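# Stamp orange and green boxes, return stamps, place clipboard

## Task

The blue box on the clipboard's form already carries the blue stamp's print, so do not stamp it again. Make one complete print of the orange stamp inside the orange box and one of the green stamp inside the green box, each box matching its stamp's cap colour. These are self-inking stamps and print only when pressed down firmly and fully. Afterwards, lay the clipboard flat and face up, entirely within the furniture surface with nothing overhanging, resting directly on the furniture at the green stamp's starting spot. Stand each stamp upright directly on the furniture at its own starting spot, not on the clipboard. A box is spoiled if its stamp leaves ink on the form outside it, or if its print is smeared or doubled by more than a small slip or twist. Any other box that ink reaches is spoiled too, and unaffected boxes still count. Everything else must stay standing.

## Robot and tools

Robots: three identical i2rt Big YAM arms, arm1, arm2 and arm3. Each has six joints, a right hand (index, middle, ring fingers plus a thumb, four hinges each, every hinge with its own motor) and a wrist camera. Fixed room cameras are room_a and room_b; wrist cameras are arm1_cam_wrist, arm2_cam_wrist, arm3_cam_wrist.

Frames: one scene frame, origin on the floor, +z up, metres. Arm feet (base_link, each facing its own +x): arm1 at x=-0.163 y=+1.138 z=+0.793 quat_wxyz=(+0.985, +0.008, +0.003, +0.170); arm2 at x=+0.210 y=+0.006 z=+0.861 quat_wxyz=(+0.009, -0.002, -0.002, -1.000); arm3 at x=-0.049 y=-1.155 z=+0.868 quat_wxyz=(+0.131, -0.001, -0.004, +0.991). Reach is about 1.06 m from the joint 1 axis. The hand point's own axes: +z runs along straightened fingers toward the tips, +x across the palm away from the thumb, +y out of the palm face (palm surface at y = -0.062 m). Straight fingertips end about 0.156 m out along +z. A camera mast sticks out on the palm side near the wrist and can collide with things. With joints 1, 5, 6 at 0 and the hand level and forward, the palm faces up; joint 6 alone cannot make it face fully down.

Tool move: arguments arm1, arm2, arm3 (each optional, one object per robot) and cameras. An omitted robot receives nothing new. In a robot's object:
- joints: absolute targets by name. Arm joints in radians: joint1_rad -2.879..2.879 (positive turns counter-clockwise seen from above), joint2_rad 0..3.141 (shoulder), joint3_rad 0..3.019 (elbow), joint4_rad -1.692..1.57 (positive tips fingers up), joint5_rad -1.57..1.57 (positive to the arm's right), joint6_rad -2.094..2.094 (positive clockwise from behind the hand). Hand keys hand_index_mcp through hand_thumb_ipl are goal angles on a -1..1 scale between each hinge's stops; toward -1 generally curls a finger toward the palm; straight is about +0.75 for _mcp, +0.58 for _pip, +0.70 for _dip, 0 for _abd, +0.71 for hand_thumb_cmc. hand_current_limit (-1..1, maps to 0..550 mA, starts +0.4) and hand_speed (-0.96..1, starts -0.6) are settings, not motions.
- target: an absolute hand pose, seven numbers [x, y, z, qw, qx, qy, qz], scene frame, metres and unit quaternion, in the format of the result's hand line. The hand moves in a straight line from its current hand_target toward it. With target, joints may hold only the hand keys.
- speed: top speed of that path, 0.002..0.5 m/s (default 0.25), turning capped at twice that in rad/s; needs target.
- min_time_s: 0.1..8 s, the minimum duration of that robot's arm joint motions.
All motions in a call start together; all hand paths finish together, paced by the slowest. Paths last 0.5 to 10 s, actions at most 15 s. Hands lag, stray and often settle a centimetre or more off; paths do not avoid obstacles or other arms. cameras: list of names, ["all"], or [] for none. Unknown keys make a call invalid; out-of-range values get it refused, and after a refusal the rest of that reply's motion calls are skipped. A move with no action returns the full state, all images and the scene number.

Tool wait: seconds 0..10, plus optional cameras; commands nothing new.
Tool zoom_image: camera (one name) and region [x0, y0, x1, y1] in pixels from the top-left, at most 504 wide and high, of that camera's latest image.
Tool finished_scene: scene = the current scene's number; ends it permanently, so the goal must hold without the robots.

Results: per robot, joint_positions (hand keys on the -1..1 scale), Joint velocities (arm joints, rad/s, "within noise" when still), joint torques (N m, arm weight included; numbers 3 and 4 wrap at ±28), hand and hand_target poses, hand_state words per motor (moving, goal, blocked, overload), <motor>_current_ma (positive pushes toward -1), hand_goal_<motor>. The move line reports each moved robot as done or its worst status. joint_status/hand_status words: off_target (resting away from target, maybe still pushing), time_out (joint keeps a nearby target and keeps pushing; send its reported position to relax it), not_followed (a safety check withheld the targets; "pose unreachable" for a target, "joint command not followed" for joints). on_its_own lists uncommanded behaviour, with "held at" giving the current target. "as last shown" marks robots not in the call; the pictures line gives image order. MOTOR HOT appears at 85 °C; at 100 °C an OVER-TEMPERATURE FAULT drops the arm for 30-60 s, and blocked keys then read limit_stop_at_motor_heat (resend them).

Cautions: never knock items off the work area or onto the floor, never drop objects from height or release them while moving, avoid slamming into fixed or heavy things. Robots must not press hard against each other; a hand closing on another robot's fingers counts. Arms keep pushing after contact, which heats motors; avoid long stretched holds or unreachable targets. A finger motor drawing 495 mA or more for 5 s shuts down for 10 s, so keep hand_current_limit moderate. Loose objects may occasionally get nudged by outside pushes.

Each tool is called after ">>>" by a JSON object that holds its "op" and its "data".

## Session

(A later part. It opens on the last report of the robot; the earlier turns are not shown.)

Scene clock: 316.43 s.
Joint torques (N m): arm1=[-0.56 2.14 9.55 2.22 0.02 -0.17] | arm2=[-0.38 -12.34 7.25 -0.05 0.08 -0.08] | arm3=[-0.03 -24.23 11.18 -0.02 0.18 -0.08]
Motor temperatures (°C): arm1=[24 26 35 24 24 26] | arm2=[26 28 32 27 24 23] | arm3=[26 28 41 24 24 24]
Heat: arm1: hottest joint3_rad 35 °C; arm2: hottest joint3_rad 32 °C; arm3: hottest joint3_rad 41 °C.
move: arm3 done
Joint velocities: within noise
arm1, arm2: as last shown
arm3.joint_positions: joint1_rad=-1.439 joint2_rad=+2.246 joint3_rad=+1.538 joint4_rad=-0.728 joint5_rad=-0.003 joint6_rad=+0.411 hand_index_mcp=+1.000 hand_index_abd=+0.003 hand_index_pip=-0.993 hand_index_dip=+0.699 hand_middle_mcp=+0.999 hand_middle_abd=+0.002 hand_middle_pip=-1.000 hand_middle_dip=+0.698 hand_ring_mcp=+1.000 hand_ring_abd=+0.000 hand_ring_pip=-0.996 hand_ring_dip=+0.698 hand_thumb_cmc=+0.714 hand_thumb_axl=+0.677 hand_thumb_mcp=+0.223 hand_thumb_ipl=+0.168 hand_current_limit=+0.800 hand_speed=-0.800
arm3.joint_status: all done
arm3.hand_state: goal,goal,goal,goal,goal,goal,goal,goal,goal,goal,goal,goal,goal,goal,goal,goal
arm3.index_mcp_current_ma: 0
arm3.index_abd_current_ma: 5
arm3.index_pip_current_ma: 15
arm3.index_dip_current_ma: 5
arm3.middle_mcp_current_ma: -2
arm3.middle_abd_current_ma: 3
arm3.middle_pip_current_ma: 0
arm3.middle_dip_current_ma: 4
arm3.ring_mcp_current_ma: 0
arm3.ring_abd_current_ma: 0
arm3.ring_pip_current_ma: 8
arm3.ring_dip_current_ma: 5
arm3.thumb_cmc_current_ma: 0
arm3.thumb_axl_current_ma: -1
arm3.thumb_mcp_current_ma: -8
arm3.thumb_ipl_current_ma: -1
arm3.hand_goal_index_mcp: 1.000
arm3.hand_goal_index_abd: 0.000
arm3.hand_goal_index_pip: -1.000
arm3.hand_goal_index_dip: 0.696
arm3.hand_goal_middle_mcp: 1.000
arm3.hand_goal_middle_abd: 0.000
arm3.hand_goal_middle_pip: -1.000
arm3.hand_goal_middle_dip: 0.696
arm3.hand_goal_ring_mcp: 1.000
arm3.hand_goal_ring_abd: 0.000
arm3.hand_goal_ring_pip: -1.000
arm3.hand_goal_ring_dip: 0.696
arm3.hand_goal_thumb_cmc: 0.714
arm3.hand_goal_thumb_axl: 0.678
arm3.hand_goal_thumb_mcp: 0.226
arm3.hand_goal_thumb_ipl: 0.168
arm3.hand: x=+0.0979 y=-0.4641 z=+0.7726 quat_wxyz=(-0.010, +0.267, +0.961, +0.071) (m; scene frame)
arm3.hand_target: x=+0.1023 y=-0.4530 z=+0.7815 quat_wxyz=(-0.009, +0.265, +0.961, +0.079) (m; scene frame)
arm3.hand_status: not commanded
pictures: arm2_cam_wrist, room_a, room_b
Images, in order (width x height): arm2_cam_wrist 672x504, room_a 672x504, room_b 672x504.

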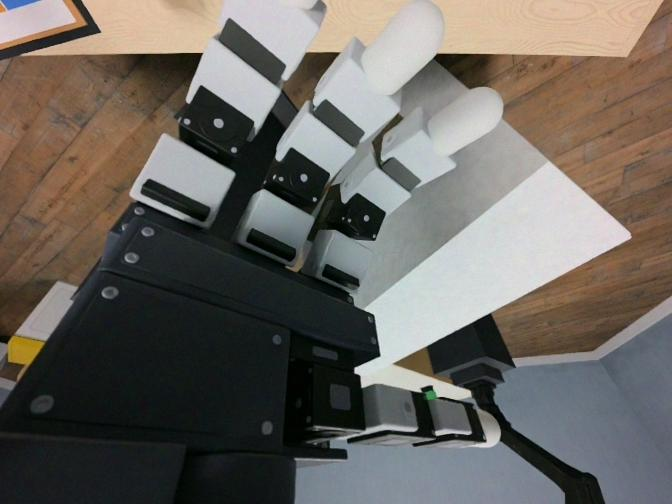

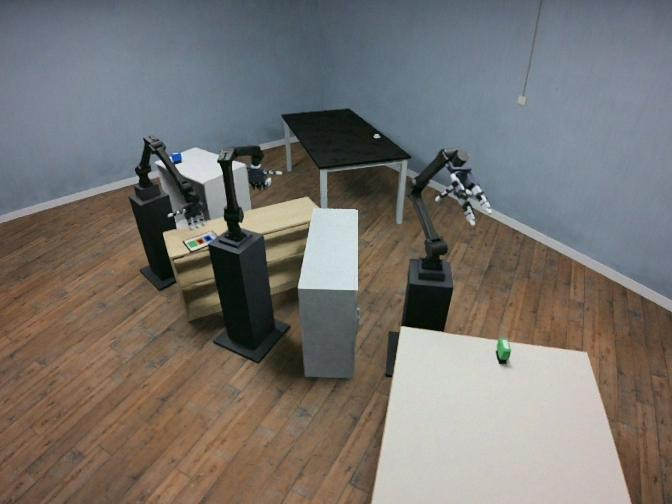

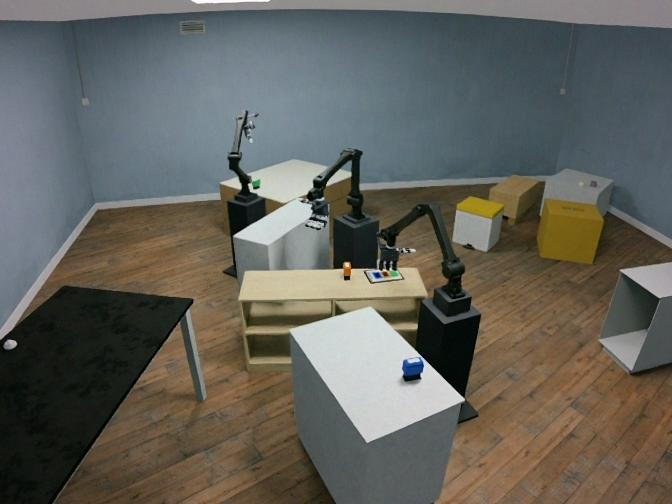

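>>> {"op": "move", "data": {"arm3": {"joints": {"joint1_rad": -1.338, "joint2_rad": 2.24, "joint3_rad": 1.41, "joint4_rad": -0.80, "joint6_rad": 0.34}, "min_time_s": 1.2}}}

>>> {"op": "move", "data": {"arm3": {"joints": {"joint1_rad": -1.3575, "joint2_rad": 2.30, "joint3_rad": 1.517, "joint4_rad": -0.77, "joint6_rad": 0.312}, "min_time_s": 1.0}}}

>>> {"op": "move", "data": {"arm3": {"joints": {"joint2_rad": 2.418, "joint3_rad": 1.541, "joint4_rad": -0.676}, "min_time_s": 1.0}, "cameras": ["arm3_cam_wrist"]}}

>>> {"op": "zoom_image", "data": {"camera": "arm3_cam_wrist", "region": [200, 20, 500, 320]}}

Scene clock: 321.83 s.
Joint torques (N m): arm1=[-0.5 2.14 9.55 2.19 0.02 -0.18] | arm2=[-0.38 -12.34 7.24 -0.03 0.08 -0.08] | arm3=[0.62 -23.53 6.71 -0.39 0.16 -0.07]
Motor temperatures (°C): arm1=[24 26 35 24 24 26] | arm2=[26 28 32 27 24 23] | arm3=[26 29 41 24 24 24]
Heat: arm1: hottest joint3_rad 35 °C; arm2: hottest joint3_rad 32 °C; arm3: hottest joint3_rad 41 °C.
move: arm3 done
Joint velocities: within noise
arm1, arm2: as last shown
arm3.joint_positions: joint1_rad=-1.341 joint2_rad=+2.245 joint3_rad=+1.413 joint4_rad=-0.790 joint5_rad=-0.003 joint6_rad=+0.351 hand_index_mcp=+1.000 hand_index_abd=+0.003 hand_index_pip=-0.993 hand_index_dip=+0.699 hand_middle_mcp=+0.999 hand_middle_abd=+0.002 hand_middle_pip=-1.000 hand_middle_dip=+0.698 hand_ring_mcp=+1.000 hand_ring_abd=+0.000 hand_ring_pip=-0.996 hand_ring_dip=+0.698 hand_thumb_cmc=+0.714 hand_thumb_axl=+0.677 hand_thumb_mcp=+0.223 hand_thumb_ipl=+0.168 hand_current_limit=+0.800 hand_speed=-0.800
arm3.joint_status: all done
arm3.hand_state: goal,goal,goal,goal,goal,goal,goal,goal,goal,goal,goal,goal,goal,goal,goal,goal
arm3.index_mcp_current_ma: 0
arm3.index_abd_current_ma: 5
arm3.index_pip_current_ma: 15
arm3.index_dip_current_ma: 5
arm3.middle_mcp_current_ma: -2
arm3.middle_abd_current_ma: 3
arm3.middle_pip_current_ma: 0
arm3.middle_dip_current_ma: 4
arm3.ring_mcp_current_ma: 0
arm3.ring_abd_current_ma: 0
arm3.ring_pip_current_ma: 8
arm3.ring_dip_current_ma: 5
arm3.thumb_cmc_current_ma: 0
arm3.thumb_axl_current_ma: -1
arm3.thumb_mcp_current_ma: -8
arm3.thumb_ipl_current_ma: -1
arm3.hand_goal_index_mcp: 1.000
arm3.hand_goal_index_abd: 0.000
arm3.hand_goal_index_pip: -1.000
arm3.hand_goal_index_dip: 0.696
arm3.hand_goal_middle_mcp: 1.000
arm3.hand_goal_middle_abd: 0.000
arm3.hand_goal_middle_pip: -1.000
arm3.hand_goal_middle_dip: 0.696
arm3.hand_goal_ring_mcp: 1.000
arm3.hand_goal_ring_abd: 0.000
arm3.hand_goal_ring_pip: -1.000
arm3.hand_goal_ring_dip: 0.696
arm3.hand_goal_thumb_cmc: 0.714
arm3.hand_goal_thumb_axl: 0.678
arm3.hand_goal_thumb_mcp: 0.226
arm3.hand_goal_thumb_ipl: 0.168
arm3.hand: x=+0.0236 y=-0.5282 z=+0.7230 quat_wxyz=(+0.004, +0.191, +0.981, -0.021) (m; scene frame)
arm3.hand_target: x=+0.0211 y=-0.5300 z=+0.7249 quat_wxyz=(+0.006, +0.184, +0.983, -0.025) (m; scene frame)
arm3.hand_status: not commanded
pictures: none

Scene clock: 323.17 s.
Joint torques (N m): arm1=[-0.56 2.14 9.55 2.21 0.02 -0.17] | arm2=[-0.32 -12.4 7.27 -0.05 0.08 -0.08] | arm3=[-0.15 -21.48 10.45 0.57 0.16 -0.07]
Motor temperatures (°C): arm1=[24 26 35 24 24 26] | arm2=[26 28 32 27 24 23] | arm3=[26 29 41 24 24 24]
Heat: arm1: hottest joint3_rad 35 °C; arm2: hottest joint3_rad 32 °C; arm3: hottest joint3_rad 41 °C.
move: arm3 done
Joint velocities: within noise
arm1, arm2: as last shown
arm3.joint_positions: joint1_rad=-1.352 joint2_rad=+2.274 joint3_rad=+1.482 joint4_rad=-0.782 joint5_rad=-0.003 joint6_rad=+0.322 hand_index_mcp=+1.000 hand_index_abd=+0.003 hand_index_pip=-0.993 hand_index_dip=+0.699 hand_middle_mcp=+0.999 hand_middle_abd=+0.002 hand_middle_pip=-1.000 hand_middle_dip=+0.698 hand_ring_mcp=+1.000 hand_ring_abd=+0.000 hand_ring_pip=-0.996 hand_ring_dip=+0.698 hand_thumb_cmc=+0.714 hand_thumb_axl=+0.677 hand_thumb_mcp=+0.223 hand_thumb_ipl=+0.168 hand_current_limit=+0.800 hand_speed=-0.800
arm3.joint_status: all done
arm3.hand_state: goal,goal,goal,goal,goal,goal,goal,goal,goal,goal,goal,goal,goal,goal,goal,goal
arm3.index_mcp_current_ma: 0
arm3.index_abd_current_ma: 5
arm3.index_pip_current_ma: 15
arm3.index_dip_current_ma: 5
arm3.middle_mcp_current_ma: -2
arm3.middle_abd_current_ma: 3
arm3.middle_pip_current_ma: 0
arm3.middle_dip_current_ma: 4
arm3.ring_mcp_current_ma: 0
arm3.ring_abd_current_ma: 0
arm3.ring_pip_current_ma: 8
arm3.ring_dip_current_ma: 5
arm3.thumb_cmc_current_ma: 0
arm3.thumb_axl_current_ma: -1
arm3.thumb_mcp_current_ma: -8
arm3.thumb_ipl_current_ma: -1
arm3.hand_goal_index_mcp: 1.000
arm3.hand_goal_index_abd: 0.000
arm3.hand_goal_index_pip: -1.000
arm3.hand_goal_index_dip: 0.696
arm3.hand_goal_middle_mcp: 1.000
arm3.hand_goal_middle_abd: 0.000
arm3.hand_goal_middle_pip: -1.000
arm3.hand_goal_middle_dip: 0.696
arm3.hand_goal_ring_mcp: 1.000
arm3.hand_goal_ring_abd: 0.000
arm3.hand_goal_ring_pip: -1.000
arm3.hand_goal_ring_dip: 0.696
arm3.hand_goal_thumb_cmc: 0.714
arm3.hand_goal_thumb_axl: 0.678
arm3.hand_goal_thumb_mcp: 0.226
arm3.hand_goal_thumb_ipl: 0.168
arm3.hand: x=+0.0293 y=-0.4972 z=+0.7285 quat_wxyz=(+0.000, +0.182, +0.983, +0.002) (m; scene frame)
arm3.hand_target: x=+0.0336 y=-0.4835 z=+0.7248 quat_wxyz=(+0.000, +0.180, +0.984, +0.013) (m; scene frame)
arm3.hand_status: not commanded
pictures: none

Scene clock: 324.53 s.
Joint torques (N m): arm1=[-0.5 2.2 9.52 2.19 0.02 -0.18] | arm2=[-0.32 -12.28 7.24 -0.03 0.08 -0.08] | arm3=[-0.03 -20.84 9.5 0.8 0.09 -0.09]
Motor temperatures (°C): arm1=[24 26 35 24 24 26] | arm2=[26 28 32 27 24 23] | arm3=[26 29 41 24 24 24]
Heat: arm1: hottest joint3_rad 35 °C; arm2: hottest joint3_rad 32 °C; arm3: hottest joint3_rad 41 °C.
move: arm3 done
Joint velocities: within noise
arm1.joint_positions: joint1_rad=+0.489 joint2_rad=+0.629 joint3_rad=+1.427 joint4_rad=-1.426 joint5_rad=-0.106 joint6_rad=+1.194 hand_index_mcp=+0.754 hand_index_abd=+0.080 hand_index_pip=+0.577 hand_index_dip=+0.696 hand_middle_mcp=-0.881 hand_middle_abd=+0.001 hand_middle_pip=-0.298 hand_middle_dip=+0.696 hand_ring_mcp=+0.754 hand_ring_abd=-0.068 hand_ring_pip=+0.577 hand_ring_dip=+0.696 hand_thumb_cmc=+0.714 hand_thumb_axl=+0.677 hand_thumb_mcp=+0.225 hand_thumb_ipl=+0.168 hand_current_limit=+0.700 hand_speed=-0.880
arm1.joint_status: not commanded
arm1.hand_state: goal,goal,goal,goal,goal,goal,goal,goal,goal,goal,goal,goal,goal,goal,goal,goal
arm1.index_mcp_current_ma: 0
arm1.index_abd_current_ma: 0
arm1.index_pip_current_ma: 0
arm1.index_dip_current_ma: 0
arm1.middle_mcp_current_ma: 10
arm1.middle_abd_current_ma: 0
arm1.middle_pip_current_ma: 1
arm1.middle_dip_current_ma: 0
arm1.ring_mcp_current_ma: 0
arm1.ring_abd_current_ma: 11
arm1.ring_pip_current_ma: 0
arm1.ring_dip_current_ma: 0
arm1.thumb_cmc_current_ma: 0
arm1.thumb_axl_current_ma: 0
arm1.thumb_mcp_current_ma: 0
arm1.thumb_ipl_current_ma: 0
arm1.hand_goal_index_mcp: 0.754
arm1.hand_goal_index_abd: 0.080
arm1.hand_goal_index_pip: 0.576
arm1.hand_goal_index_dip: 0.696
arm1.hand_goal_middle_mcp: -0.890
arm1.hand_goal_middle_abd: 0.000
arm1.hand_goal_middle_pip: -0.300
arm1.hand_goal_middle_dip: 0.696
arm1.hand_goal_ring_mcp: 0.754
arm1.hand_goal_ring_abd: -0.080
arm1.hand_goal_ring_pip: 0.576
arm1.hand_goal_ring_dip: 0.696
arm1.hand_goal_thumb_cmc: 0.714
arm1.hand_goal_thumb_axl: 0.678
arm1.hand_goal_thumb_mcp: 0.226
arm1.hand_goal_thumb_ipl: 0.168
arm1.hand: x=+0.0504 y=+1.2573 z=+1.3325 quat_wxyz=(-0.155, +0.719, +0.521, +0.432) (m; scene frame)
arm1.hand_target: x=+0.0476 y=+1.2580 z=+1.3424 quat_wxyz=(-0.160, +0.712, +0.523, +0.441) (m; scene frame)
arm1.hand_status: not commanded
arm2.joint_positions: joint1_rad=+0.305 joint2_rad=+1.563 joint3_rad=+1.246 joint4_rad=-1.242 joint5_rad=+0.000 joint6_rad=+0.012 hand_index_mcp=+0.192 hand_index_abd=+0.001 hand_index_pip=-0.124 hand_index_dip=+0.410 hand_middle_mcp=+0.193 hand_middle_abd=+0.000 hand_middle_pip=-0.124 hand_middle_dip=+0.409 hand_ring_mcp=+0.194 hand_ring_abd=-0.002 hand_ring_pip=-0.124 hand_ring_dip=+0.410 hand_thumb_cmc=+0.716 hand_thumb_axl=+0.677 hand_thumb_mcp=+0.223 hand_thumb_ipl=+0.168 hand_current_limit=+0.700 hand_speed=-0.700
arm2.joint_status: not commanded
arm2.hand_state: goal,goal,goal,goal,goal,goal,goal,goal,goal,goal,goal,goal,goal,goal,goal,goal
arm2.index_mcp_current_ma: 58
arm2.index_abd_current_ma: 2
arm2.index_pip_current_ma: 0
arm2.index_dip_current_ma: 12
arm2.middle_mcp_current_ma: 62
arm2.middle_abd_current_ma: 1
arm2.middle_pip_current_ma: 0
arm2.middle_dip_current_ma: 10
arm2.ring_mcp_current_ma: 65
arm2.ring_abd_current_ma: -6
arm2.ring_pip_current_ma: 0
arm2.ring_dip_current_ma: 13
arm2.thumb_cmc_current_ma: 5
arm2.thumb_axl_current_ma: -3
arm2.thumb_mcp_current_ma: -13
arm2.thumb_ipl_current_ma: -1
arm2.hand_goal_index_mcp: 0.178
arm2.hand_goal_index_abd: 0.000
arm2.hand_goal_index_pip: -0.124
arm2.hand_goal_index_dip: 0.406
arm2.hand_goal_middle_mcp: 0.178
arm2.hand_goal_middle_abd: 0.000
arm2.hand_goal_middle_pip: -0.124
arm2.hand_goal_middle_dip: 0.406
arm2.hand_goal_ring_mcp: 0.178
arm2.hand_goal_ring_abd: 0.000
arm2.hand_goal_ring_pip: -0.124
arm2.hand_goal_ring_dip: 0.406
arm2.hand_goal_thumb_cmc: 0.714
arm2.hand_goal_thumb_axl: 0.678
arm2.hand_goal_thumb_mcp: 0.226
arm2.hand_goal_thumb_ipl: 0.168
arm2.hand: x=-0.3067 y=-0.1414 z=+1.0073 quat_wxyz=(+0.008, +0.808, -0.589, -0.004) (m; scene frame)
arm2.hand_target: x=-0.3029 y=-0.1388 z=+1.0078 quat_wxyz=(+0.005, +0.810, -0.586, -0.002) (m; scene frame)
arm2.hand_status: not commanded
arm3.joint_positions: joint1_rad=-1.352 joint2_rad=+2.378 joint3_rad=+1.512 joint4_rad=-0.694 joint5_rad=+0.000 joint6_rad=+0.322 hand_index_mcp=+0.998 hand_index_abd=+0.003 hand_index_pip=-1.000 hand_index_dip=+0.699 hand_middle_mcp=+0.999 hand_middle_abd=+0.002 hand_middle_pip=-1.000 hand_middle_dip=+0.698 hand_ring_mcp=+1.000 hand_ring_abd=+0.000 hand_ring_pip=-0.996 hand_ring_dip=+0.698 hand_thumb_cmc=+0.714 hand_thumb_axl=+0.677 hand_thumb_mcp=+0.223 hand_thumb_ipl=+0.168 hand_current_limit=+0.800 hand_speed=-0.800
arm3.joint_status: all done
arm3.hand_state: goal,goal,goal,goal,goal,goal,goal,goal,goal,goal,goal,goal,goal,goal,goal,goal
arm3.index_mcp_current_ma: -4
arm3.index_abd_current_ma: 5
arm3.index_pip_current_ma: 0
arm3.index_dip_current_ma: 5
arm3.middle_mcp_current_ma: -2
arm3.middle_abd_current_ma: 3
arm3.middle_pip_current_ma: 0
arm3.middle_dip_current_ma: 4
arm3.ring_mcp_current_ma: 0
arm3.ring_abd_current_ma: 0
arm3.ring_pip_current_ma: 8
arm3.ring_dip_current_ma: 5
arm3.thumb_cmc_current_ma: 0
arm3.thumb_axl_current_ma: -1
arm3.thumb_mcp_current_ma: -9
arm3.thumb_ipl_current_ma: -1
arm3.hand_goal_index_mcp: 1.000
arm3.hand_goal_index_abd: 0.000
arm3.hand_goal_index_pip: -1.000
arm3.hand_goal_index_dip: 0.696
arm3.hand_goal_middle_mcp: 1.000
arm3.hand_goal_middle_abd: 0.000
arm3.hand_goal_middle_pip: -1.000
arm3.hand_goal_middle_dip: 0.696
arm3.hand_goal_ring_mcp: 1.000
arm3.hand_goal_ring_abd: 0.000
arm3.hand_goal_ring_pip: -1.000
arm3.hand_goal_ring_dip: 0.696
arm3.hand_goal_thumb_cmc: 0.714
arm3.hand_goal_thumb_axl: 0.678
arm3.hand_goal_thumb_mcp: 0.226
arm3.hand_goal_thumb_ipl: 0.168
arm3.hand: x=+0.0307 y=-0.4905 z=+0.6785 quat_wxyz=(+0.000, +0.182, +0.983, +0.009) (m; scene frame)
arm3.hand_target: x=+0.0339 y=-0.4835 z=+0.6636 quat_wxyz=(+0.000, +0.180, +0.984, +0.013) (m; scene frame)
arm3.hand_status: not commanded
pictures: arm3_cam_wrist
Images, in order (width x height): arm3_cam_wrist 672x504.

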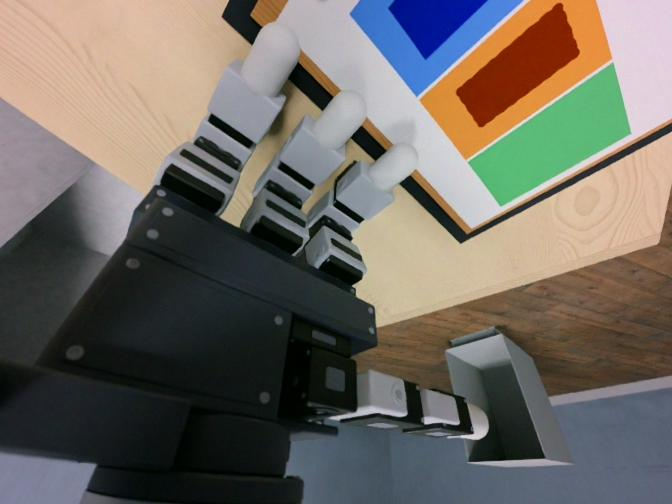

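Scaled by 1.680 from the camera's 672x504 image, which has a finer 960x720 frame.

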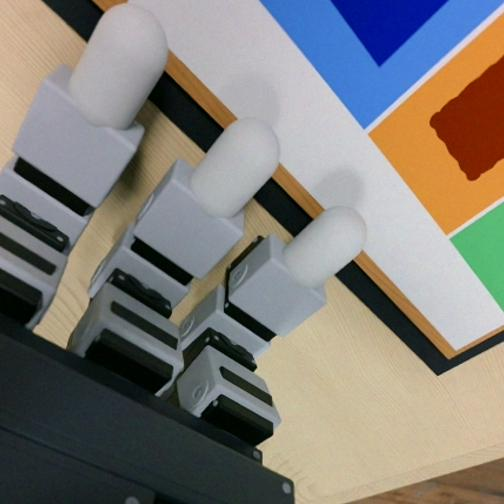

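>>> {"op": "move", "data": {"cameras": ["arm3_cam_wrist", "arm2_cam_wrist"]}}

Scene clock: 326.03 s.
Joint torques (N m): arm1=[-0.56 2.26 9.55 2.24 0.01 -0.18] | arm2=[-0.38 -12.34 7.24 -0.05 0.08 -0.08] | arm3=[-0.09 -20.84 9.5 0.79 0.09 -0.08]
Motor temperatures (°C): arm1=[24 26 35 24 24 26] | arm2=[26 28 32 27 24 23] | arm3=[26 29 41 24 24 24]
Heat: arm1: hottest joint3_rad 35 °C; arm2: hottest joint3_rad 32 °C; arm3: hottest joint3_rad 41 °C.
Joint velocities: within noise
arm1.joint_positions: joint1_rad=+0.489 joint2_rad=+0.629 joint3_rad=+1.427 joint4_rad=-1.426 joint5_rad=-0.106 joint6_rad=+1.194 hand_index_mcp=+0.754 hand_index_abd=+0.080 hand_index_pip=+0.577 hand_index_dip=+0.696 hand_middle_mcp=-0.881 hand_middle_abd=+0.001 hand_middle_pip=-0.298 hand_middle_dip=+0.696 hand_ring_mcp=+0.754 hand_ring_abd=-0.068 hand_ring_pip=+0.577 hand_ring_dip=+0.696 hand_thumb_cmc=+0.714 hand_thumb_axl=+0.677 hand_thumb_mcp=+0.225 hand_thumb_ipl=+0.168 hand_current_limit=+0.700 hand_speed=-0.880
arm1.joint_status: not commanded
arm1.hand_state: goal,goal,goal,goal,goal,goal,goal,goal,goal,goal,goal,goal,goal,goal,goal,goal
arm1.index_mcp_current_ma: 0
arm1.index_abd_current_ma: 0
arm1.index_pip_current_ma: 0
arm1.index_dip_current_ma: 0
arm1.middle_mcp_current_ma: 10
arm1.middle_abd_current_ma: 0
arm1.middle_pip_current_ma: 1
arm1.middle_dip_current_ma: 0
arm1.ring_mcp_current_ma: 0
arm1.ring_abd_current_ma: 11
arm1.ring_pip_current_ma: 0
arm1.ring_dip_current_ma: 0
arm1.thumb_cmc_current_ma: 0
arm1.thumb_axl_current_ma: 0
arm1.thumb_mcp_current_ma: 0
arm1.thumb_ipl_current_ma: 0
arm1.hand_goal_index_mcp: 0.754
arm1.hand_goal_index_abd: 0.080
arm1.hand_goal_index_pip: 0.576
arm1.hand_goal_index_dip: 0.696
arm1.hand_goal_middle_mcp: -0.890
arm1.hand_goal_middle_abd: 0.000
arm1.hand_goal_middle_pip: -0.300
arm1.hand_goal_middle_dip: 0.696
arm1.hand_goal_ring_mcp: 0.754
arm1.hand_goal_ring_abd: -0.080
arm1.hand_goal_ring_pip: 0.576
arm1.hand_goal_ring_dip: 0.696
arm1.hand_goal_thumb_cmc: 0.714
arm1.hand_goal_thumb_axl: 0.678
arm1.hand_goal_thumb_mcp: 0.226
arm1.hand_goal_thumb_ipl: 0.168
arm1.hand: x=+0.0504 y=+1.2573 z=+1.3325 quat_wxyz=(-0.155, +0.719, +0.521, +0.432) (m; scene frame)
arm1.hand_target: x=+0.0476 y=+1.2580 z=+1.3424 quat_wxyz=(-0.160, +0.712, +0.523, +0.441) (m; scene frame)
arm1.hand_status: not commanded
arm2.joint_positions: joint1_rad=+0.305 joint2_rad=+1.563 joint3_rad=+1.246 joint4_rad=-1.242 joint5_rad=+0.000 joint6_rad=+0.012 hand_index_mcp=+0.192 hand_index_abd=+0.001 hand_index_pip=-0.124 hand_index_dip=+0.410 hand_middle_mcp=+0.193 hand_middle_abd=+0.000 hand_middle_pip=-0.124 hand_middle_dip=+0.409 hand_ring_mcp=+0.194 hand_ring_abd=-0.002 hand_ring_pip=-0.124 hand_ring_dip=+0.410 hand_thumb_cmc=+0.716 hand_thumb_axl=+0.677 hand_thumb_mcp=+0.223 hand_thumb_ipl=+0.168 hand_current_limit=+0.700 hand_speed=-0.700
arm2.joint_status: not commanded
arm2.hand_state: goal,goal,goal,goal,goal,goal,goal,goal,goal,goal,goal,goal,goal,goal,goal,goal
arm2.index_mcp_current_ma: 58
arm2.index_abd_current_ma: 2
arm2.index_pip_current_ma: 0
arm2.index_dip_current_ma: 12
arm2.middle_mcp_current_ma: 62
arm2.middle_abd_current_ma: 1
arm2.middle_pip_current_ma: 0
arm2.middle_dip_current_ma: 10
arm2.ring_mcp_current_ma: 65
arm2.ring_abd_current_ma: -6
arm2.ring_pip_current_ma: 0
arm2.ring_dip_current_ma: 13
arm2.thumb_cmc_current_ma: 5
arm2.thumb_axl_current_ma: -3
arm2.thumb_mcp_current_ma: -13
arm2.thumb_ipl_current_ma: -1
arm2.hand_goal_index_mcp: 0.178
arm2.hand_goal_index_abd: 0.000
arm2.hand_goal_index_pip: -0.124
arm2.hand_goal_index_dip: 0.406
arm2.hand_goal_middle_mcp: 0.178
arm2.hand_goal_middle_abd: 0.000
arm2.hand_goal_middle_pip: -0.124
arm2.hand_goal_middle_dip: 0.406
arm2.hand_goal_ring_mcp: 0.178
arm2.hand_goal_ring_abd: 0.000
arm2.hand_goal_ring_pip: -0.124
arm2.hand_goal_ring_dip: 0.406
arm2.hand_goal_thumb_cmc: 0.714
arm2.hand_goal_thumb_axl: 0.678
arm2.hand_goal_thumb_mcp: 0.226
arm2.hand_goal_thumb_ipl: 0.168
arm2.hand: x=-0.3067 y=-0.1414 z=+1.0073 quat_wxyz=(+0.008, +0.808, -0.589, -0.004) (m; scene frame)
arm2.hand_target: x=-0.3029 y=-0.1388 z=+1.0078 quat_wxyz=(+0.005, +0.810, -0.586, -0.002) (m; scene frame)
arm2.hand_status: not commanded
arm3.joint_positions: joint1_rad=-1.352 joint2_rad=+2.378 joint3_rad=+1.512 joint4_rad=-0.694 joint5_rad=+0.000 joint6_rad=+0.322 hand_index_mcp=+0.998 hand_index_abd=+0.003 hand_index_pip=-1.000 hand_index_dip=+0.699 hand_middle_mcp=+0.999 hand_middle_abd=+0.002 hand_middle_pip=-1.000 hand_middle_dip=+0.698 hand_ring_mcp=+1.000 hand_ring_abd=+0.000 hand_ring_pip=-0.996 hand_ring_dip=+0.698 hand_thumb_cmc=+0.714 hand_thumb_axl=+0.677 hand_thumb_mcp=+0.223 hand_thumb_ipl=+0.168 hand_current_limit=+0.800 hand_speed=-0.800
arm3.joint_status: all done
arm3.hand_state: goal,goal,goal,goal,goal,goal,goal,goal,goal,goal,goal,goal,goal,goal,goal,goal
arm3.index_mcp_current_ma: -4
arm3.index_abd_current_ma: 5
arm3.index_pip_current_ma: 0
arm3.index_dip_current_ma: 5
arm3.middle_mcp_current_ma: -2
arm3.middle_abd_current_ma: 3
arm3.middle_pip_current_ma: 0
arm3.middle_dip_current_ma: 4
arm3.ring_mcp_current_ma: 0
arm3.ring_abd_current_ma: 0
arm3.ring_pip_current_ma: 8
arm3.ring_dip_current_ma: 5
arm3.thumb_cmc_current_ma: 0
arm3.thumb_axl_current_ma: -1
arm3.thumb_mcp_current_ma: -9
arm3.thumb_ipl_current_ma: -1
arm3.hand_goal_index_mcp: 1.000
arm3.hand_goal_index_abd: 0.000
arm3.hand_goal_index_pip: -1.000
arm3.hand_goal_index_dip: 0.696
arm3.hand_goal_middle_mcp: 1.000
arm3.hand_goal_middle_abd: 0.000
arm3.hand_goal_middle_pip: -1.000
arm3.hand_goal_middle_dip: 0.696
arm3.hand_goal_ring_mcp: 1.000
arm3.hand_goal_ring_abd: 0.000
arm3.hand_goal_ring_pip: -1.000
arm3.hand_goal_ring_dip: 0.696
arm3.hand_goal_thumb_cmc: 0.714
arm3.hand_goal_thumb_axl: 0.678
arm3.hand_goal_thumb_mcp: 0.226
arm3.hand_goal_thumb_ipl: 0.168
arm3.hand: x=+0.0307 y=-0.4905 z=+0.6785 quat_wxyz=(+0.000, +0.182, +0.983, +0.009) (m; scene frame)
arm3.hand_target: x=+0.0339 y=-0.4835 z=+0.6636 quat_wxyz=(+0.000, +0.180, +0.984, +0.013) (m; scene frame)
arm3.hand_status: not commanded
pictures: arm2_cam_wrist, arm3_cam_wrist
Images, in order (width x height): arm2_cam_wrist 672x504, arm3_cam_wrist 672x504.

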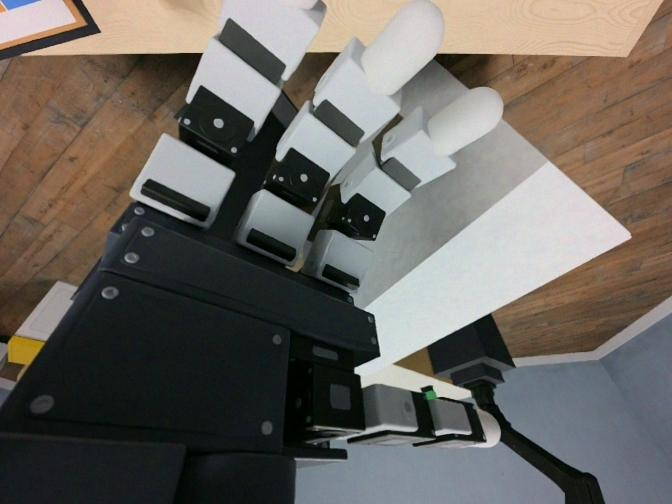

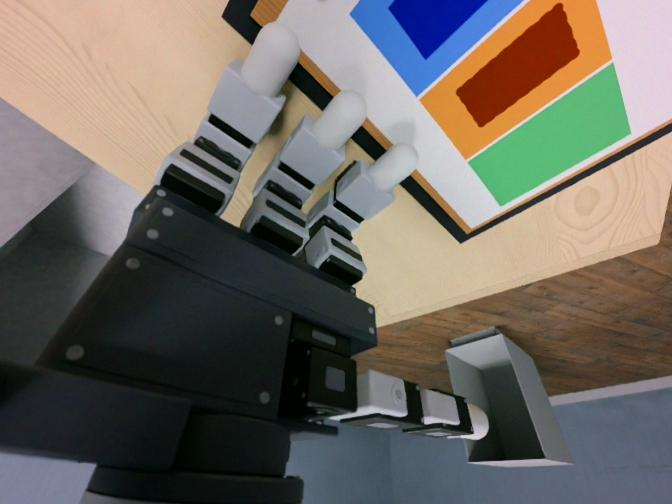

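>>> {"op": "move", "data": {"arm3": {"joints": {"joint1_rad": -1.392, "joint2_rad": 2.499, "joint3_rad": 1.734, "joint4_rad": -0.803, "joint6_rad": 0.278}, "min_time_s": 2.5}, "cameras": ["arm3_cam_wrist", "arm2_cam_wrist"]}}

Scene clock: 328.90 s.
Joint torques (N m): arm1=[-0.56 2.08 9.54 2.18 0.03 -0.17] | arm2=[-0.32 -12.34 7.24 -0.05 0.08 -0.08] | arm3=[-0.85 -22.07 11.48 0.24 0.07 -0.17]
Motor temperatures (°C): arm1=[24 26 35 24 24 26] | arm2=[26 28 32 27 24 23] | arm3=[26 29 41 24 24 24]
Heat: arm1: hottest joint3_rad 35 °C; arm2: hottest joint3_rad 32 °C; arm3: hottest joint3_rad 41 °C.
move: arm3 done
Joint velocities: within noise
arm1, arm2: as last shown
arm3.joint_positions: joint1_rad=-1.377 joint2_rad=+2.455 joint3_rad=+1.691 joint4_rad=-0.806 joint5_rad=+0.000 joint6_rad=+0.297 hand_index_mcp=+1.000 hand_index_abd=+0.004 hand_index_pip=-1.000 hand_index_dip=+0.699 hand_middle_mcp=+1.000 hand_middle_abd=+0.002 hand_middle_pip=-0.999 hand_middle_dip=+0.698 hand_ring_mcp=+1.000 hand_ring_abd=+0.000 hand_ring_pip=-0.996 hand_ring_dip=+0.698 hand_thumb_cmc=+0.714 hand_thumb_axl=+0.677 hand_thumb_mcp=+0.223 hand_thumb_ipl=+0.168 hand_current_limit=+0.800 hand_speed=-0.800
arm3.joint_status: all done
arm3.hand_state: goal,goal,goal,goal,goal,goal,goal,goal,goal,goal,goal,goal,goal,goal,goal,goal
arm3.index_mcp_current_ma: 0
arm3.index_abd_current_ma: 7
arm3.index_pip_current_ma: 0
arm3.index_dip_current_ma: 5
arm3.middle_mcp_current_ma: 0
arm3.middle_abd_current_ma: 3
arm3.middle_pip_current_ma: 2
arm3.middle_dip_current_ma: 4
arm3.ring_mcp_current_ma: 0
arm3.ring_abd_current_ma: 0
arm3.ring_pip_current_ma: 8
arm3.ring_dip_current_ma: 5
arm3.thumb_cmc_current_ma: 0
arm3.thumb_axl_current_ma: -1
arm3.thumb_mcp_current_ma: -9
arm3.thumb_ipl_current_ma: -1
arm3.hand_goal_index_mcp: 1.000
arm3.hand_goal_index_abd: 0.000
arm3.hand_goal_index_pip: -1.000
arm3.hand_goal_index_dip: 0.696
arm3.hand_goal_middle_mcp: 1.000
arm3.hand_goal_middle_abd: 0.000
arm3.hand_goal_middle_pip: -1.000
arm3.hand_goal_middle_dip: 0.696
arm3.hand_goal_ring_mcp: 1.000
arm3.hand_goal_ring_abd: 0.000
arm3.hand_goal_ring_pip: -1.000
arm3.hand_goal_ring_dip: 0.696
arm3.hand_goal_thumb_cmc: 0.714
arm3.hand_goal_thumb_axl: 0.678
arm3.hand_goal_thumb_mcp: 0.226
arm3.hand_goal_thumb_ipl: 0.168
arm3.hand: x=+0.0485 y=-0.4502 z=+0.6796 quat_wxyz=(+0.001, +0.182, +0.983, +0.004) (m; scene frame)
arm3.hand_target: x=+0.0582 y=-0.4426 z=+0.6644 quat_wxyz=(+0.001, +0.180, +0.984, +0.005) (m; scene frame)
arm3.hand_status: not commanded
pictures: arm2_cam_wrist, arm3_cam_wrist
Images, in order (width x height): arm2_cam_wrist 672x504, arm3_cam_wrist 672x504.

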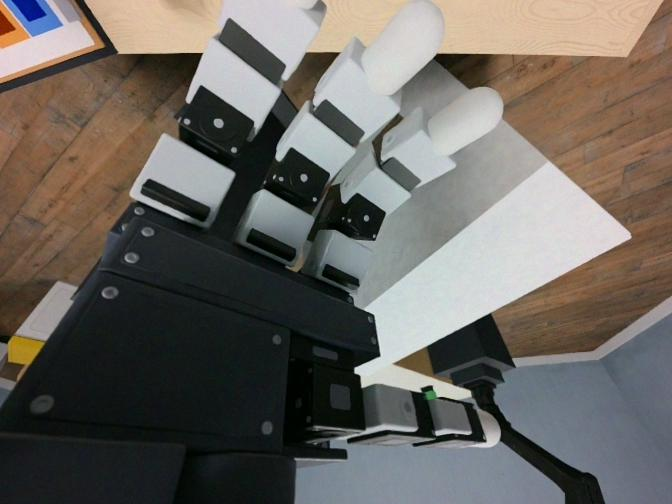

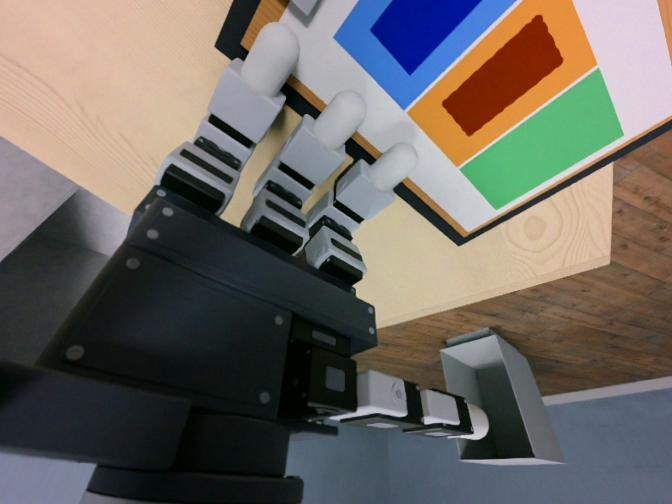

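>>> {"op": "move", "data": {"arm3": {"joints": {"joint1_rad": -1.413, "joint2_rad": 2.566, "joint3_rad": 1.885, "joint4_rad": -0.886, "joint6_rad": 0.258}, "min_time_s": 2.5}, "cameras": ["arm3_cam_wrist", "arm2_cam_wrist", "room_a"]}}

Scene clock: 331.90 s.
Joint torques (N m): arm1=[-0.56 2.2 9.55 2.19 0.03 -0.18] | arm2=[-0.38 -12.34 7.25 -0.03 0.08 -0.08] | arm3=[-0.67 -23.47 11.85 0.18 0.07 -0.13]
Motor temperatures (°C): arm1=[24 26 35 24 24 26] | arm2=[26 28 32 27 24 23] | arm3=[26 29 41 24 24 24]
Heat: arm1: hottest joint3_rad 35 °C; arm2: hottest joint3_rad 32 °C; arm3: hottest joint3_rad 41 °C.
move: arm3 done
Joint velocities: within noise
arm1, arm2: as last shown
arm3.joint_positions: joint1_rad=-1.400 joint2_rad=+2.523 joint3_rad=+1.845 joint4_rad=-0.888 joint5_rad=+0.000 joint6_rad=+0.273 hand_index_mcp=+1.000 hand_index_abd=+0.004 hand_index_pip=-1.000 hand_index_dip=+0.699 hand_middle_mcp=+1.000 hand_middle_abd=+0.002 hand_middle_pip=-0.998 hand_middle_dip=+0.698 hand_ring_mcp=+1.000 hand_ring_abd=+0.000 hand_ring_pip=-0.996 hand_ring_dip=+0.698 hand_thumb_cmc=+0.714 hand_thumb_axl=+0.677 hand_thumb_mcp=+0.223 hand_thumb_ipl=+0.168 hand_current_limit=+0.800 hand_speed=-0.800
arm3.joint_status: all done
arm3.hand_state: goal,goal,goal,goal,goal,goal,goal,goal,goal,goal,goal,goal,goal,goal,goal,goal
arm3.index_mcp_current_ma: 0
arm3.index_abd_current_ma: 7
arm3.index_pip_current_ma: 0
arm3.index_dip_current_ma: 5
arm3.middle_mcp_current_ma: 0
arm3.middle_abd_current_ma: 3
arm3.middle_pip_current_ma: 4
arm3.middle_dip_current_ma: 4
arm3.ring_mcp_current_ma: 0
arm3.ring_abd_current_ma: 0
arm3.ring_pip_current_ma: 8
arm3.ring_dip_current_ma: 5
arm3.thumb_cmc_current_ma: 0
arm3.thumb_axl_current_ma: -1
arm3.thumb_mcp_current_ma: -9
arm3.thumb_ipl_current_ma: -1
arm3.hand_goal_index_mcp: 1.000
arm3.hand_goal_index_abd: 0.000
arm3.hand_goal_index_pip: -1.000
arm3.hand_goal_index_dip: 0.696
arm3.hand_goal_middle_mcp: 1.000
arm3.hand_goal_middle_abd: 0.000
arm3.hand_goal_middle_pip: -1.000
arm3.hand_goal_middle_dip: 0.696
arm3.hand_goal_ring_mcp: 1.000
arm3.hand_goal_ring_abd: 0.000
arm3.hand_goal_ring_pip: -1.000
arm3.hand_goal_ring_dip: 0.696
arm3.hand_goal_thumb_cmc: 0.714
arm3.hand_goal_thumb_axl: 0.678
arm3.hand_goal_thumb_mcp: 0.226
arm3.hand_goal_thumb_ipl: 0.168
arm3.hand: x=+0.0655 y=-0.4169 z=+0.6813 quat_wxyz=(+0.001, +0.181, +0.983, +0.006) (m; scene frame)
arm3.hand_target: x=+0.0750 y=-0.4115 z=+0.6659 quat_wxyz=(+0.001, +0.181, +0.984, +0.006) (m; scene frame)
arm3.hand_status: not commanded
pictures: arm2_cam_wrist, arm3_cam_wrist, room_a
Images, in order (width x height): arm2_cam_wrist 672x504, arm3_cam_wrist 672x504, room_a 672x504.

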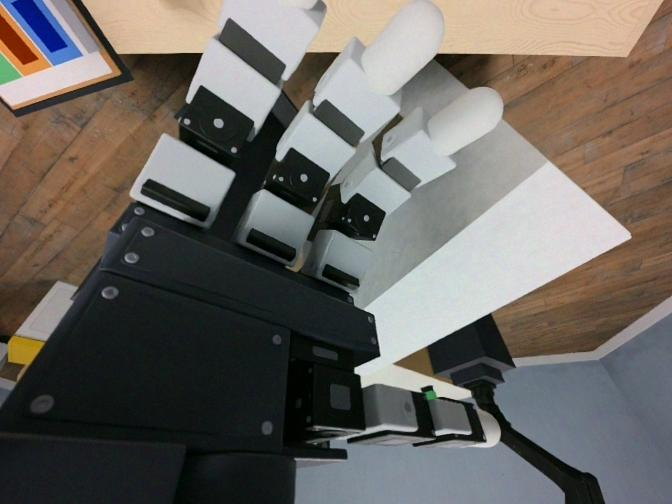

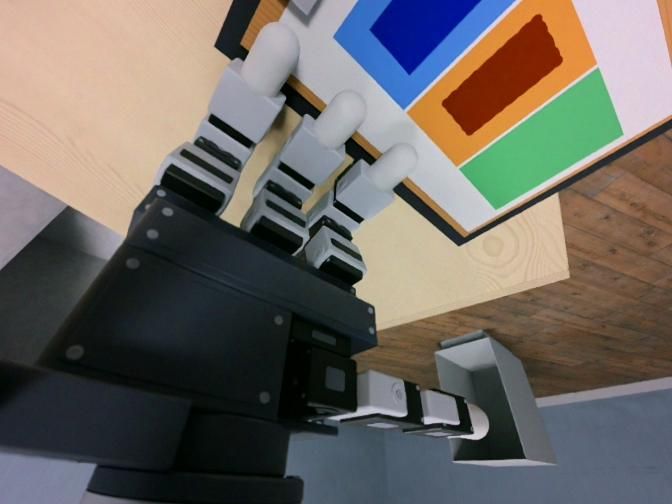

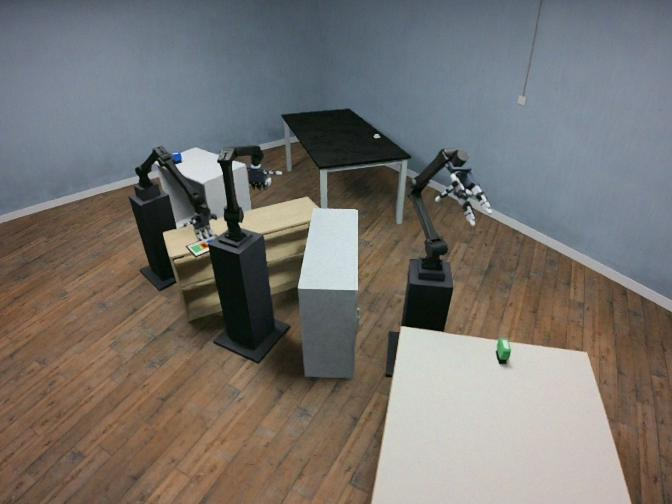

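>>> {"op": "move", "data": {"arm3": {"joints": {"joint1_rad": -1.427, "joint2_rad": 2.613, "joint3_rad": 1.990, "joint4_rad": -0.946, "joint6_rad": 0.405}, "min_time_s": 2.5}, "cameras": ["arm3_cam_wrist", "arm2_cam_wrist", "room_a"]}}

Scene clock: 336.70 s.
Joint torques (N m): arm1=[-0.56 2.14 9.55 2.19 0.03 -0.18] | arm2=[-0.32 -12.34 7.25 -0.05 0.09 -0.08] | arm3=[-1.26 -24.29 12.27 -0.03 0.1 0.21]
Motor temperatures (°C): arm1=[24 26 35 24 24 26] | arm2=[26 28 32 27 24 23] | arm3=[26 29 41 24 24 24]
Heat: arm1: hottest joint3_rad 35 °C; arm2: hottest joint3_rad 32 °C; arm3: hottest joint3_rad 41 °C.
move: arm3 done
Joint velocities: within noise
arm1, arm2: as last shown
arm3.joint_positions: joint1_rad=-1.407 joint2_rad=+2.571 joint3_rad=+1.949 joint4_rad=-0.942 joint5_rad=-0.001 joint6_rad=+0.388 hand_index_mcp=+0.997 hand_index_abd=+0.004 hand_index_pip=-1.000 hand_index_dip=+0.699 hand_middle_mcp=+1.000 hand_middle_abd=+0.002 hand_middle_pip=-0.998 hand_middle_dip=+0.698 hand_ring_mcp=+1.000 hand_ring_abd=+0.000 hand_ring_pip=-0.995 hand_ring_dip=+0.698 hand_thumb_cmc=+0.714 hand_thumb_axl=+0.677 hand_thumb_mcp=+0.223 hand_thumb_ipl=+0.168 hand_current_limit=+0.800 hand_speed=-0.800
arm3.joint_status: all done
arm3.hand_state: goal,goal,goal,goal,goal,goal,goal,goal,goal,goal,goal,goal,goal,goal,goal,goal
arm3.index_mcp_current_ma: -6
arm3.index_abd_current_ma: 7
arm3.index_pip_current_ma: 0
arm3.index_dip_current_ma: 5
arm3.middle_mcp_current_ma: 0
arm3.middle_abd_current_ma: 3
arm3.middle_pip_current_ma: 4
arm3.middle_dip_current_ma: 4
arm3.ring_mcp_current_ma: 0
arm3.ring_abd_current_ma: 0
arm3.ring_pip_current_ma: 11
arm3.ring_dip_current_ma: 5
arm3.thumb_cmc_current_ma: 0
arm3.thumb_axl_current_ma: -1
arm3.thumb_mcp_current_ma: -9
arm3.thumb_ipl_current_ma: -1
arm3.hand_goal_index_mcp: 1.000
arm3.hand_goal_index_abd: 0.000
arm3.hand_goal_index_pip: -1.000
arm3.hand_goal_index_dip: 0.696
arm3.hand_goal_middle_mcp: 1.000
arm3.hand_goal_middle_abd: 0.000
arm3.hand_goal_middle_pip: -1.000
arm3.hand_goal_middle_dip: 0.696
arm3.hand_goal_ring_mcp: 1.000
arm3.hand_goal_ring_abd: 0.000
arm3.hand_goal_ring_pip: -1.000
arm3.hand_goal_ring_dip: 0.696
arm3.hand_goal_thumb_cmc: 0.714
arm3.hand_goal_thumb_axl: 0.678
arm3.hand_goal_thumb_mcp: 0.226
arm3.hand_goal_thumb_ipl: 0.168
arm3.hand: x=+0.0807 y=-0.4032 z=+0.6821 quat_wxyz=(+0.000, +0.241, +0.970, +0.008) (m; scene frame)
arm3.hand_target: x=+0.0974 y=-0.4026 z=+0.6664 quat_wxyz=(+0.001, +0.259, +0.966, +0.005) (m; scene frame)
arm3.hand_status: not commanded
pictures: arm2_cam_wrist, arm3_cam_wrist, room_a
Images, in order (width x height): arm2_cam_wrist 672x504, arm3_cam_wrist 672x504, room_a 672x504.

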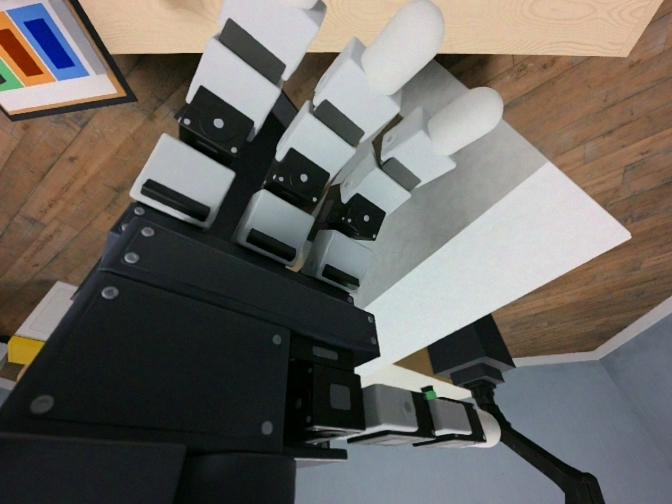

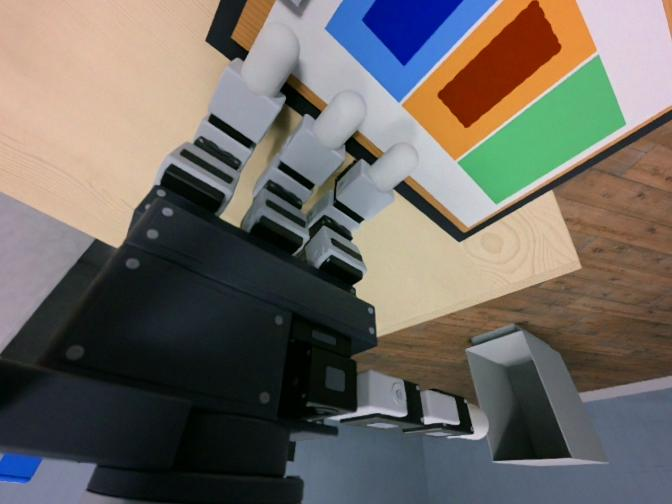

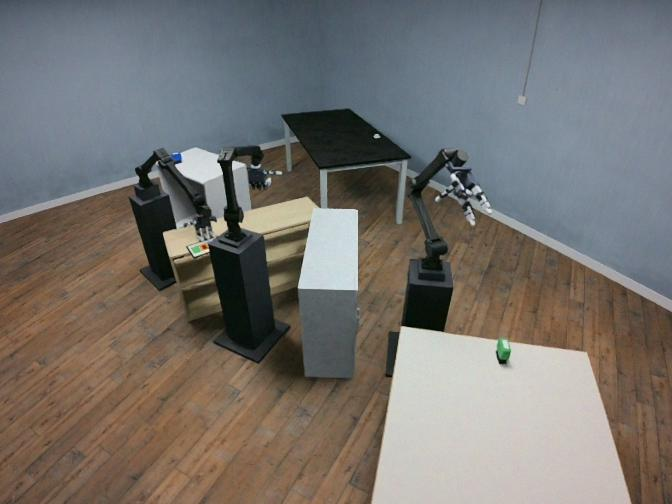

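>>> {"op": "move", "data": {"arm3": {"joints": {"joint2_rad": 2.44, "joint3_rad": 1.93, "joint4_rad": -1.05}, "min_time_s": 1.5}, "cameras": []}}

>>> {"op": "move", "data": {"arm3": {"joints": {"joint1_rad": -1.30, "joint2_rad": 1.75, "joint3_rad": 1.35, "joint4_rad": -1.15, "joint6_rad": 0.4}, "min_time_s": 3}, "cameras": ["arm3_cam_wrist", "arm2_cam_wrist", "room_a"]}}

Scene clock: 339.23 s.
Joint torques (N m): arm1=[-0.5 2.14 9.55 2.19 0.02 -0.17] | arm2=[-0.38 -12.28 7.24 -0.05 0.08 -0.08] | arm3=[-0.03 -27.81 8.49 -0.31 0.1 0.12]
Motor temperatures (°C): arm1=[24 26 35 24 24 26] | arm2=[26 28 32 27 24 23] | arm3=[26 29 41 24 24 24]
Heat: arm1: hottest joint3_rad 35 °C; arm2: hottest joint3_rad 32 °C; arm3: hottest joint3_rad 41 °C.
move: arm3 done
Joint velocities: within noise
arm1, arm2: as last shown
arm3.joint_positions: joint1_rad=-1.422 joint2_rad=+2.443 joint3_rad=+1.939 joint4_rad=-1.037 joint5_rad=-0.001 joint6_rad=+0.395 hand_index_mcp=+0.996 hand_index_abd=+0.003 hand_index_pip=-1.000 hand_index_dip=+0.699 hand_middle_mcp=+1.000 hand_middle_abd=+0.002 hand_middle_pip=-0.998 hand_middle_dip=+0.698 hand_ring_mcp=+1.000 hand_ring_abd=+0.000 hand_ring_pip=-0.995 hand_ring_dip=+0.698 hand_thumb_cmc=+0.714 hand_thumb_axl=+0.677 hand_thumb_mcp=+0.223 hand_thumb_ipl=+0.168 hand_current_limit=+0.800 hand_speed=-0.800
arm3.joint_status: all done
arm3.hand_state: goal,goal,goal,goal,goal,goal,goal,goal,goal,goal,goal,goal,goal,goal,goal,goal
arm3.index_mcp_current_ma: -7
arm3.index_abd_current_ma: 5
arm3.index_pip_current_ma: 0
arm3.index_dip_current_ma: 5
arm3.middle_mcp_current_ma: 0
arm3.middle_abd_current_ma: 3
arm3.middle_pip_current_ma: 4
arm3.middle_dip_current_ma: 4
arm3.ring_mcp_current_ma: 0
arm3.ring_abd_current_ma: 0
arm3.ring_pip_current_ma: 11
arm3.ring_dip_current_ma: 5
arm3.thumb_cmc_current_ma: 0
arm3.thumb_axl_current_ma: -1
arm3.thumb_mcp_current_ma: -9
arm3.thumb_ipl_current_ma: -1
arm3.hand_goal_index_mcp: 1.000
arm3.hand_goal_index_abd: 0.000
arm3.hand_goal_index_pip: -1.000
arm3.hand_goal_index_dip: 0.696
arm3.hand_goal_middle_mcp: 1.000
arm3.hand_goal_middle_abd: 0.000
arm3.hand_goal_middle_pip: -1.000
arm3.hand_goal_middle_dip: 0.696
arm3.hand_goal_ring_mcp: 1.000
arm3.hand_goal_ring_abd: 0.000
arm3.hand_goal_ring_pip: -1.000
arm3.hand_goal_ring_dip: 0.696
arm3.hand_goal_thumb_cmc: 0.714
arm3.hand_goal_thumb_axl: 0.678
arm3.hand_goal_thumb_mcp: 0.226
arm3.hand_goal_thumb_ipl: 0.168
arm3.hand: x=+0.0931 y=-0.3985 z=+0.7660 quat_wxyz=(-0.002, +0.252, +0.968, +0.019) (m; scene frame)
arm3.hand_target: x=+0.0966 y=-0.4060 z=+0.7636 quat_wxyz=(+0.000, +0.259, +0.966, +0.009) (m; scene frame)
arm3.hand_status: not commanded
pictures: none
No camera images: "cameras" was empty.

Scene clock: 342.60 s.
Joint torques (N m): arm1=[-0.5 2.2 9.55 2.22 0.02 -0.18] | arm2=[-0.32 -12.28 7.25 -0.05 0.08 -0.08] | arm3=[0.91 -18.78 9.09 -0.2 0.1 0.07]
Motor temperatures (°C): arm1=[24 26 35 24 24 26] | arm2=[26 28 32 27 24 23] | arm3=[26 29 40 24 24 24]
Heat: arm1: hottest joint3_rad 35 °C; arm2: hottest joint3_rad 32 °C; arm3: hottest joint3_rad 40 °C.
move: arm3 done
Joint velocities: within noise
arm1, arm2: as last shown
arm3.joint_positions: joint1_rad=-1.307 joint2_rad=+1.751 joint3_rad=+1.357 joint4_rad=-1.139 joint5_rad=-0.001 joint6_rad=+0.395 hand_index_mcp=+0.997 hand_index_abd=+0.003 hand_index_pip=-1.000 hand_index_dip=+0.699 hand_middle_mcp=+1.000 hand_middle_abd=+0.002 hand_middle_pip=-0.998 hand_middle_dip=+0.698 hand_ring_mcp=+1.000 hand_ring_abd=+0.000 hand_ring_pip=-0.995 hand_ring_dip=+0.698 hand_thumb_cmc=+0.714 hand_thumb_axl=+0.677 hand_thumb_mcp=+0.223 hand_thumb_ipl=+0.168 hand_current_limit=+0.800 hand_speed=-0.800
arm3.joint_status: all done
arm3.hand_state: goal,goal,goal,goal,goal,goal,goal,goal,goal,goal,goal,goal,goal,goal,goal,goal
arm3.index_mcp_current_ma: -6
arm3.index_abd_current_ma: 5
arm3.index_pip_current_ma: 0
arm3.index_dip_current_ma: 5
arm3.middle_mcp_current_ma: 0
arm3.middle_abd_current_ma: 3
arm3.middle_pip_current_ma: 4
arm3.middle_dip_current_ma: 4
arm3.ring_mcp_current_ma: 0
arm3.ring_abd_current_ma: 0
arm3.ring_pip_current_ma: 11
arm3.ring_dip_current_ma: 5
arm3.thumb_cmc_current_ma: 0
arm3.thumb_axl_current_ma: -1
arm3.thumb_mcp_current_ma: -9
arm3.thumb_ipl_current_ma: -1
arm3.hand_goal_index_mcp: 1.000
arm3.hand_goal_index_abd: 0.000
arm3.hand_goal_index_pip: -1.000
arm3.hand_goal_index_dip: 0.696
arm3.hand_goal_middle_mcp: 1.000
arm3.hand_goal_middle_abd: 0.000
arm3.hand_goal_middle_pip: -1.000
arm3.hand_goal_middle_dip: 0.696
arm3.hand_goal_ring_mcp: 1.000
arm3.hand_goal_ring_abd: 0.000
arm3.hand_goal_ring_pip: -1.000
arm3.hand_goal_ring_dip: 0.696
arm3.hand_goal_thumb_cmc: 0.714
arm3.hand_goal_thumb_axl: 0.678
arm3.hand_goal_thumb_mcp: 0.226
arm3.hand_goal_thumb_ipl: 0.168
arm3.hand: x=+0.0044 y=-0.5674 z=+0.9722 quat_wxyz=(-0.003, +0.196, +0.980, +0.023) (m; scene frame)
arm3.hand_target: x=+0.0011 y=-0.5728 z=+0.9684 quat_wxyz=(-0.001, +0.195, +0.981, +0.014) (m; scene frame)
arm3.hand_status: not commanded
pictures: arm2_cam_wrist, arm3_cam_wrist, room_a
Images, in order (width x height): arm2_cam_wrist 672x504, arm3_cam_wrist 672x504, room_a 672x504.

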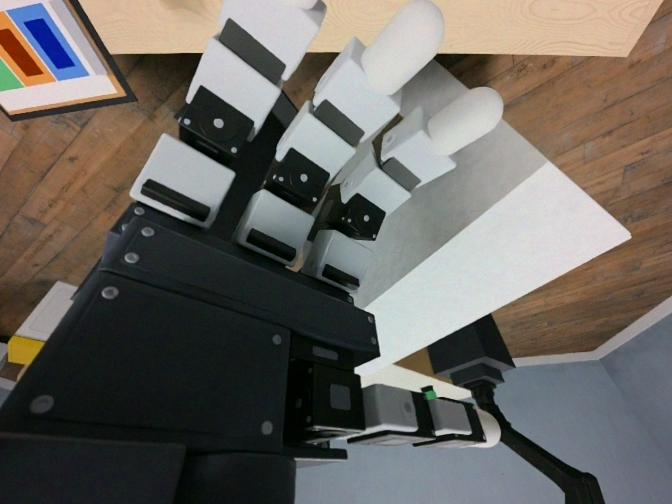

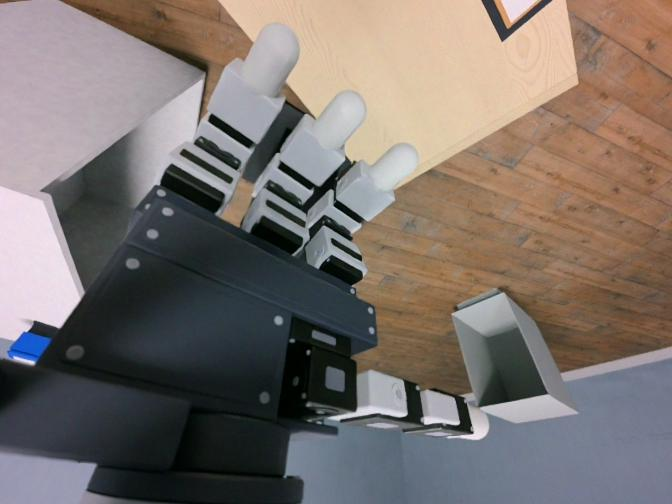

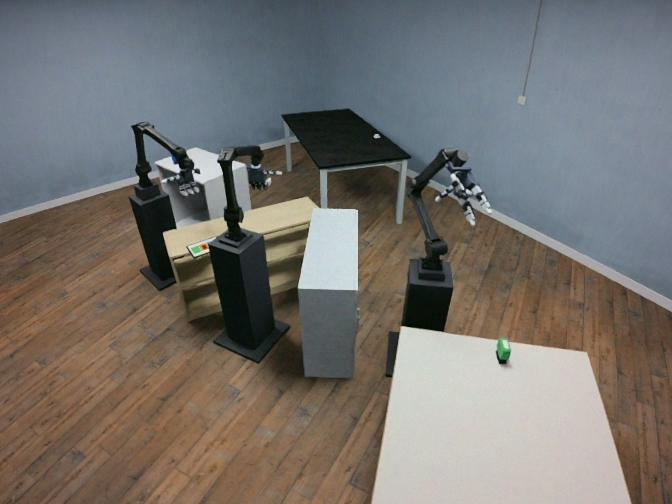

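>>> {"op": "zoom_image", "data": {"camera": "room_a", "region": [150, 210, 230, 270]}}

>>> {"op": "zoom_image", "data": {"camera": "arm2_cam_wrist", "region": [0, 0, 200, 150]}}

Scaled by 6.300 from the camera's 672x504 image, which has a finer 960x720 frame.

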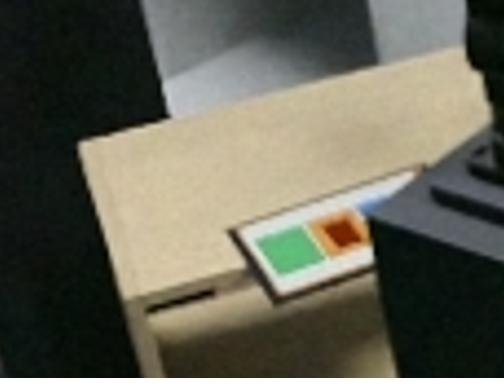

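Scaled by 2.520 from the camera's 672x504 image, which has a finer 960x720 frame.

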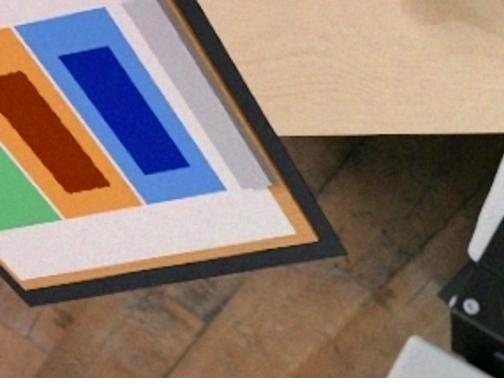

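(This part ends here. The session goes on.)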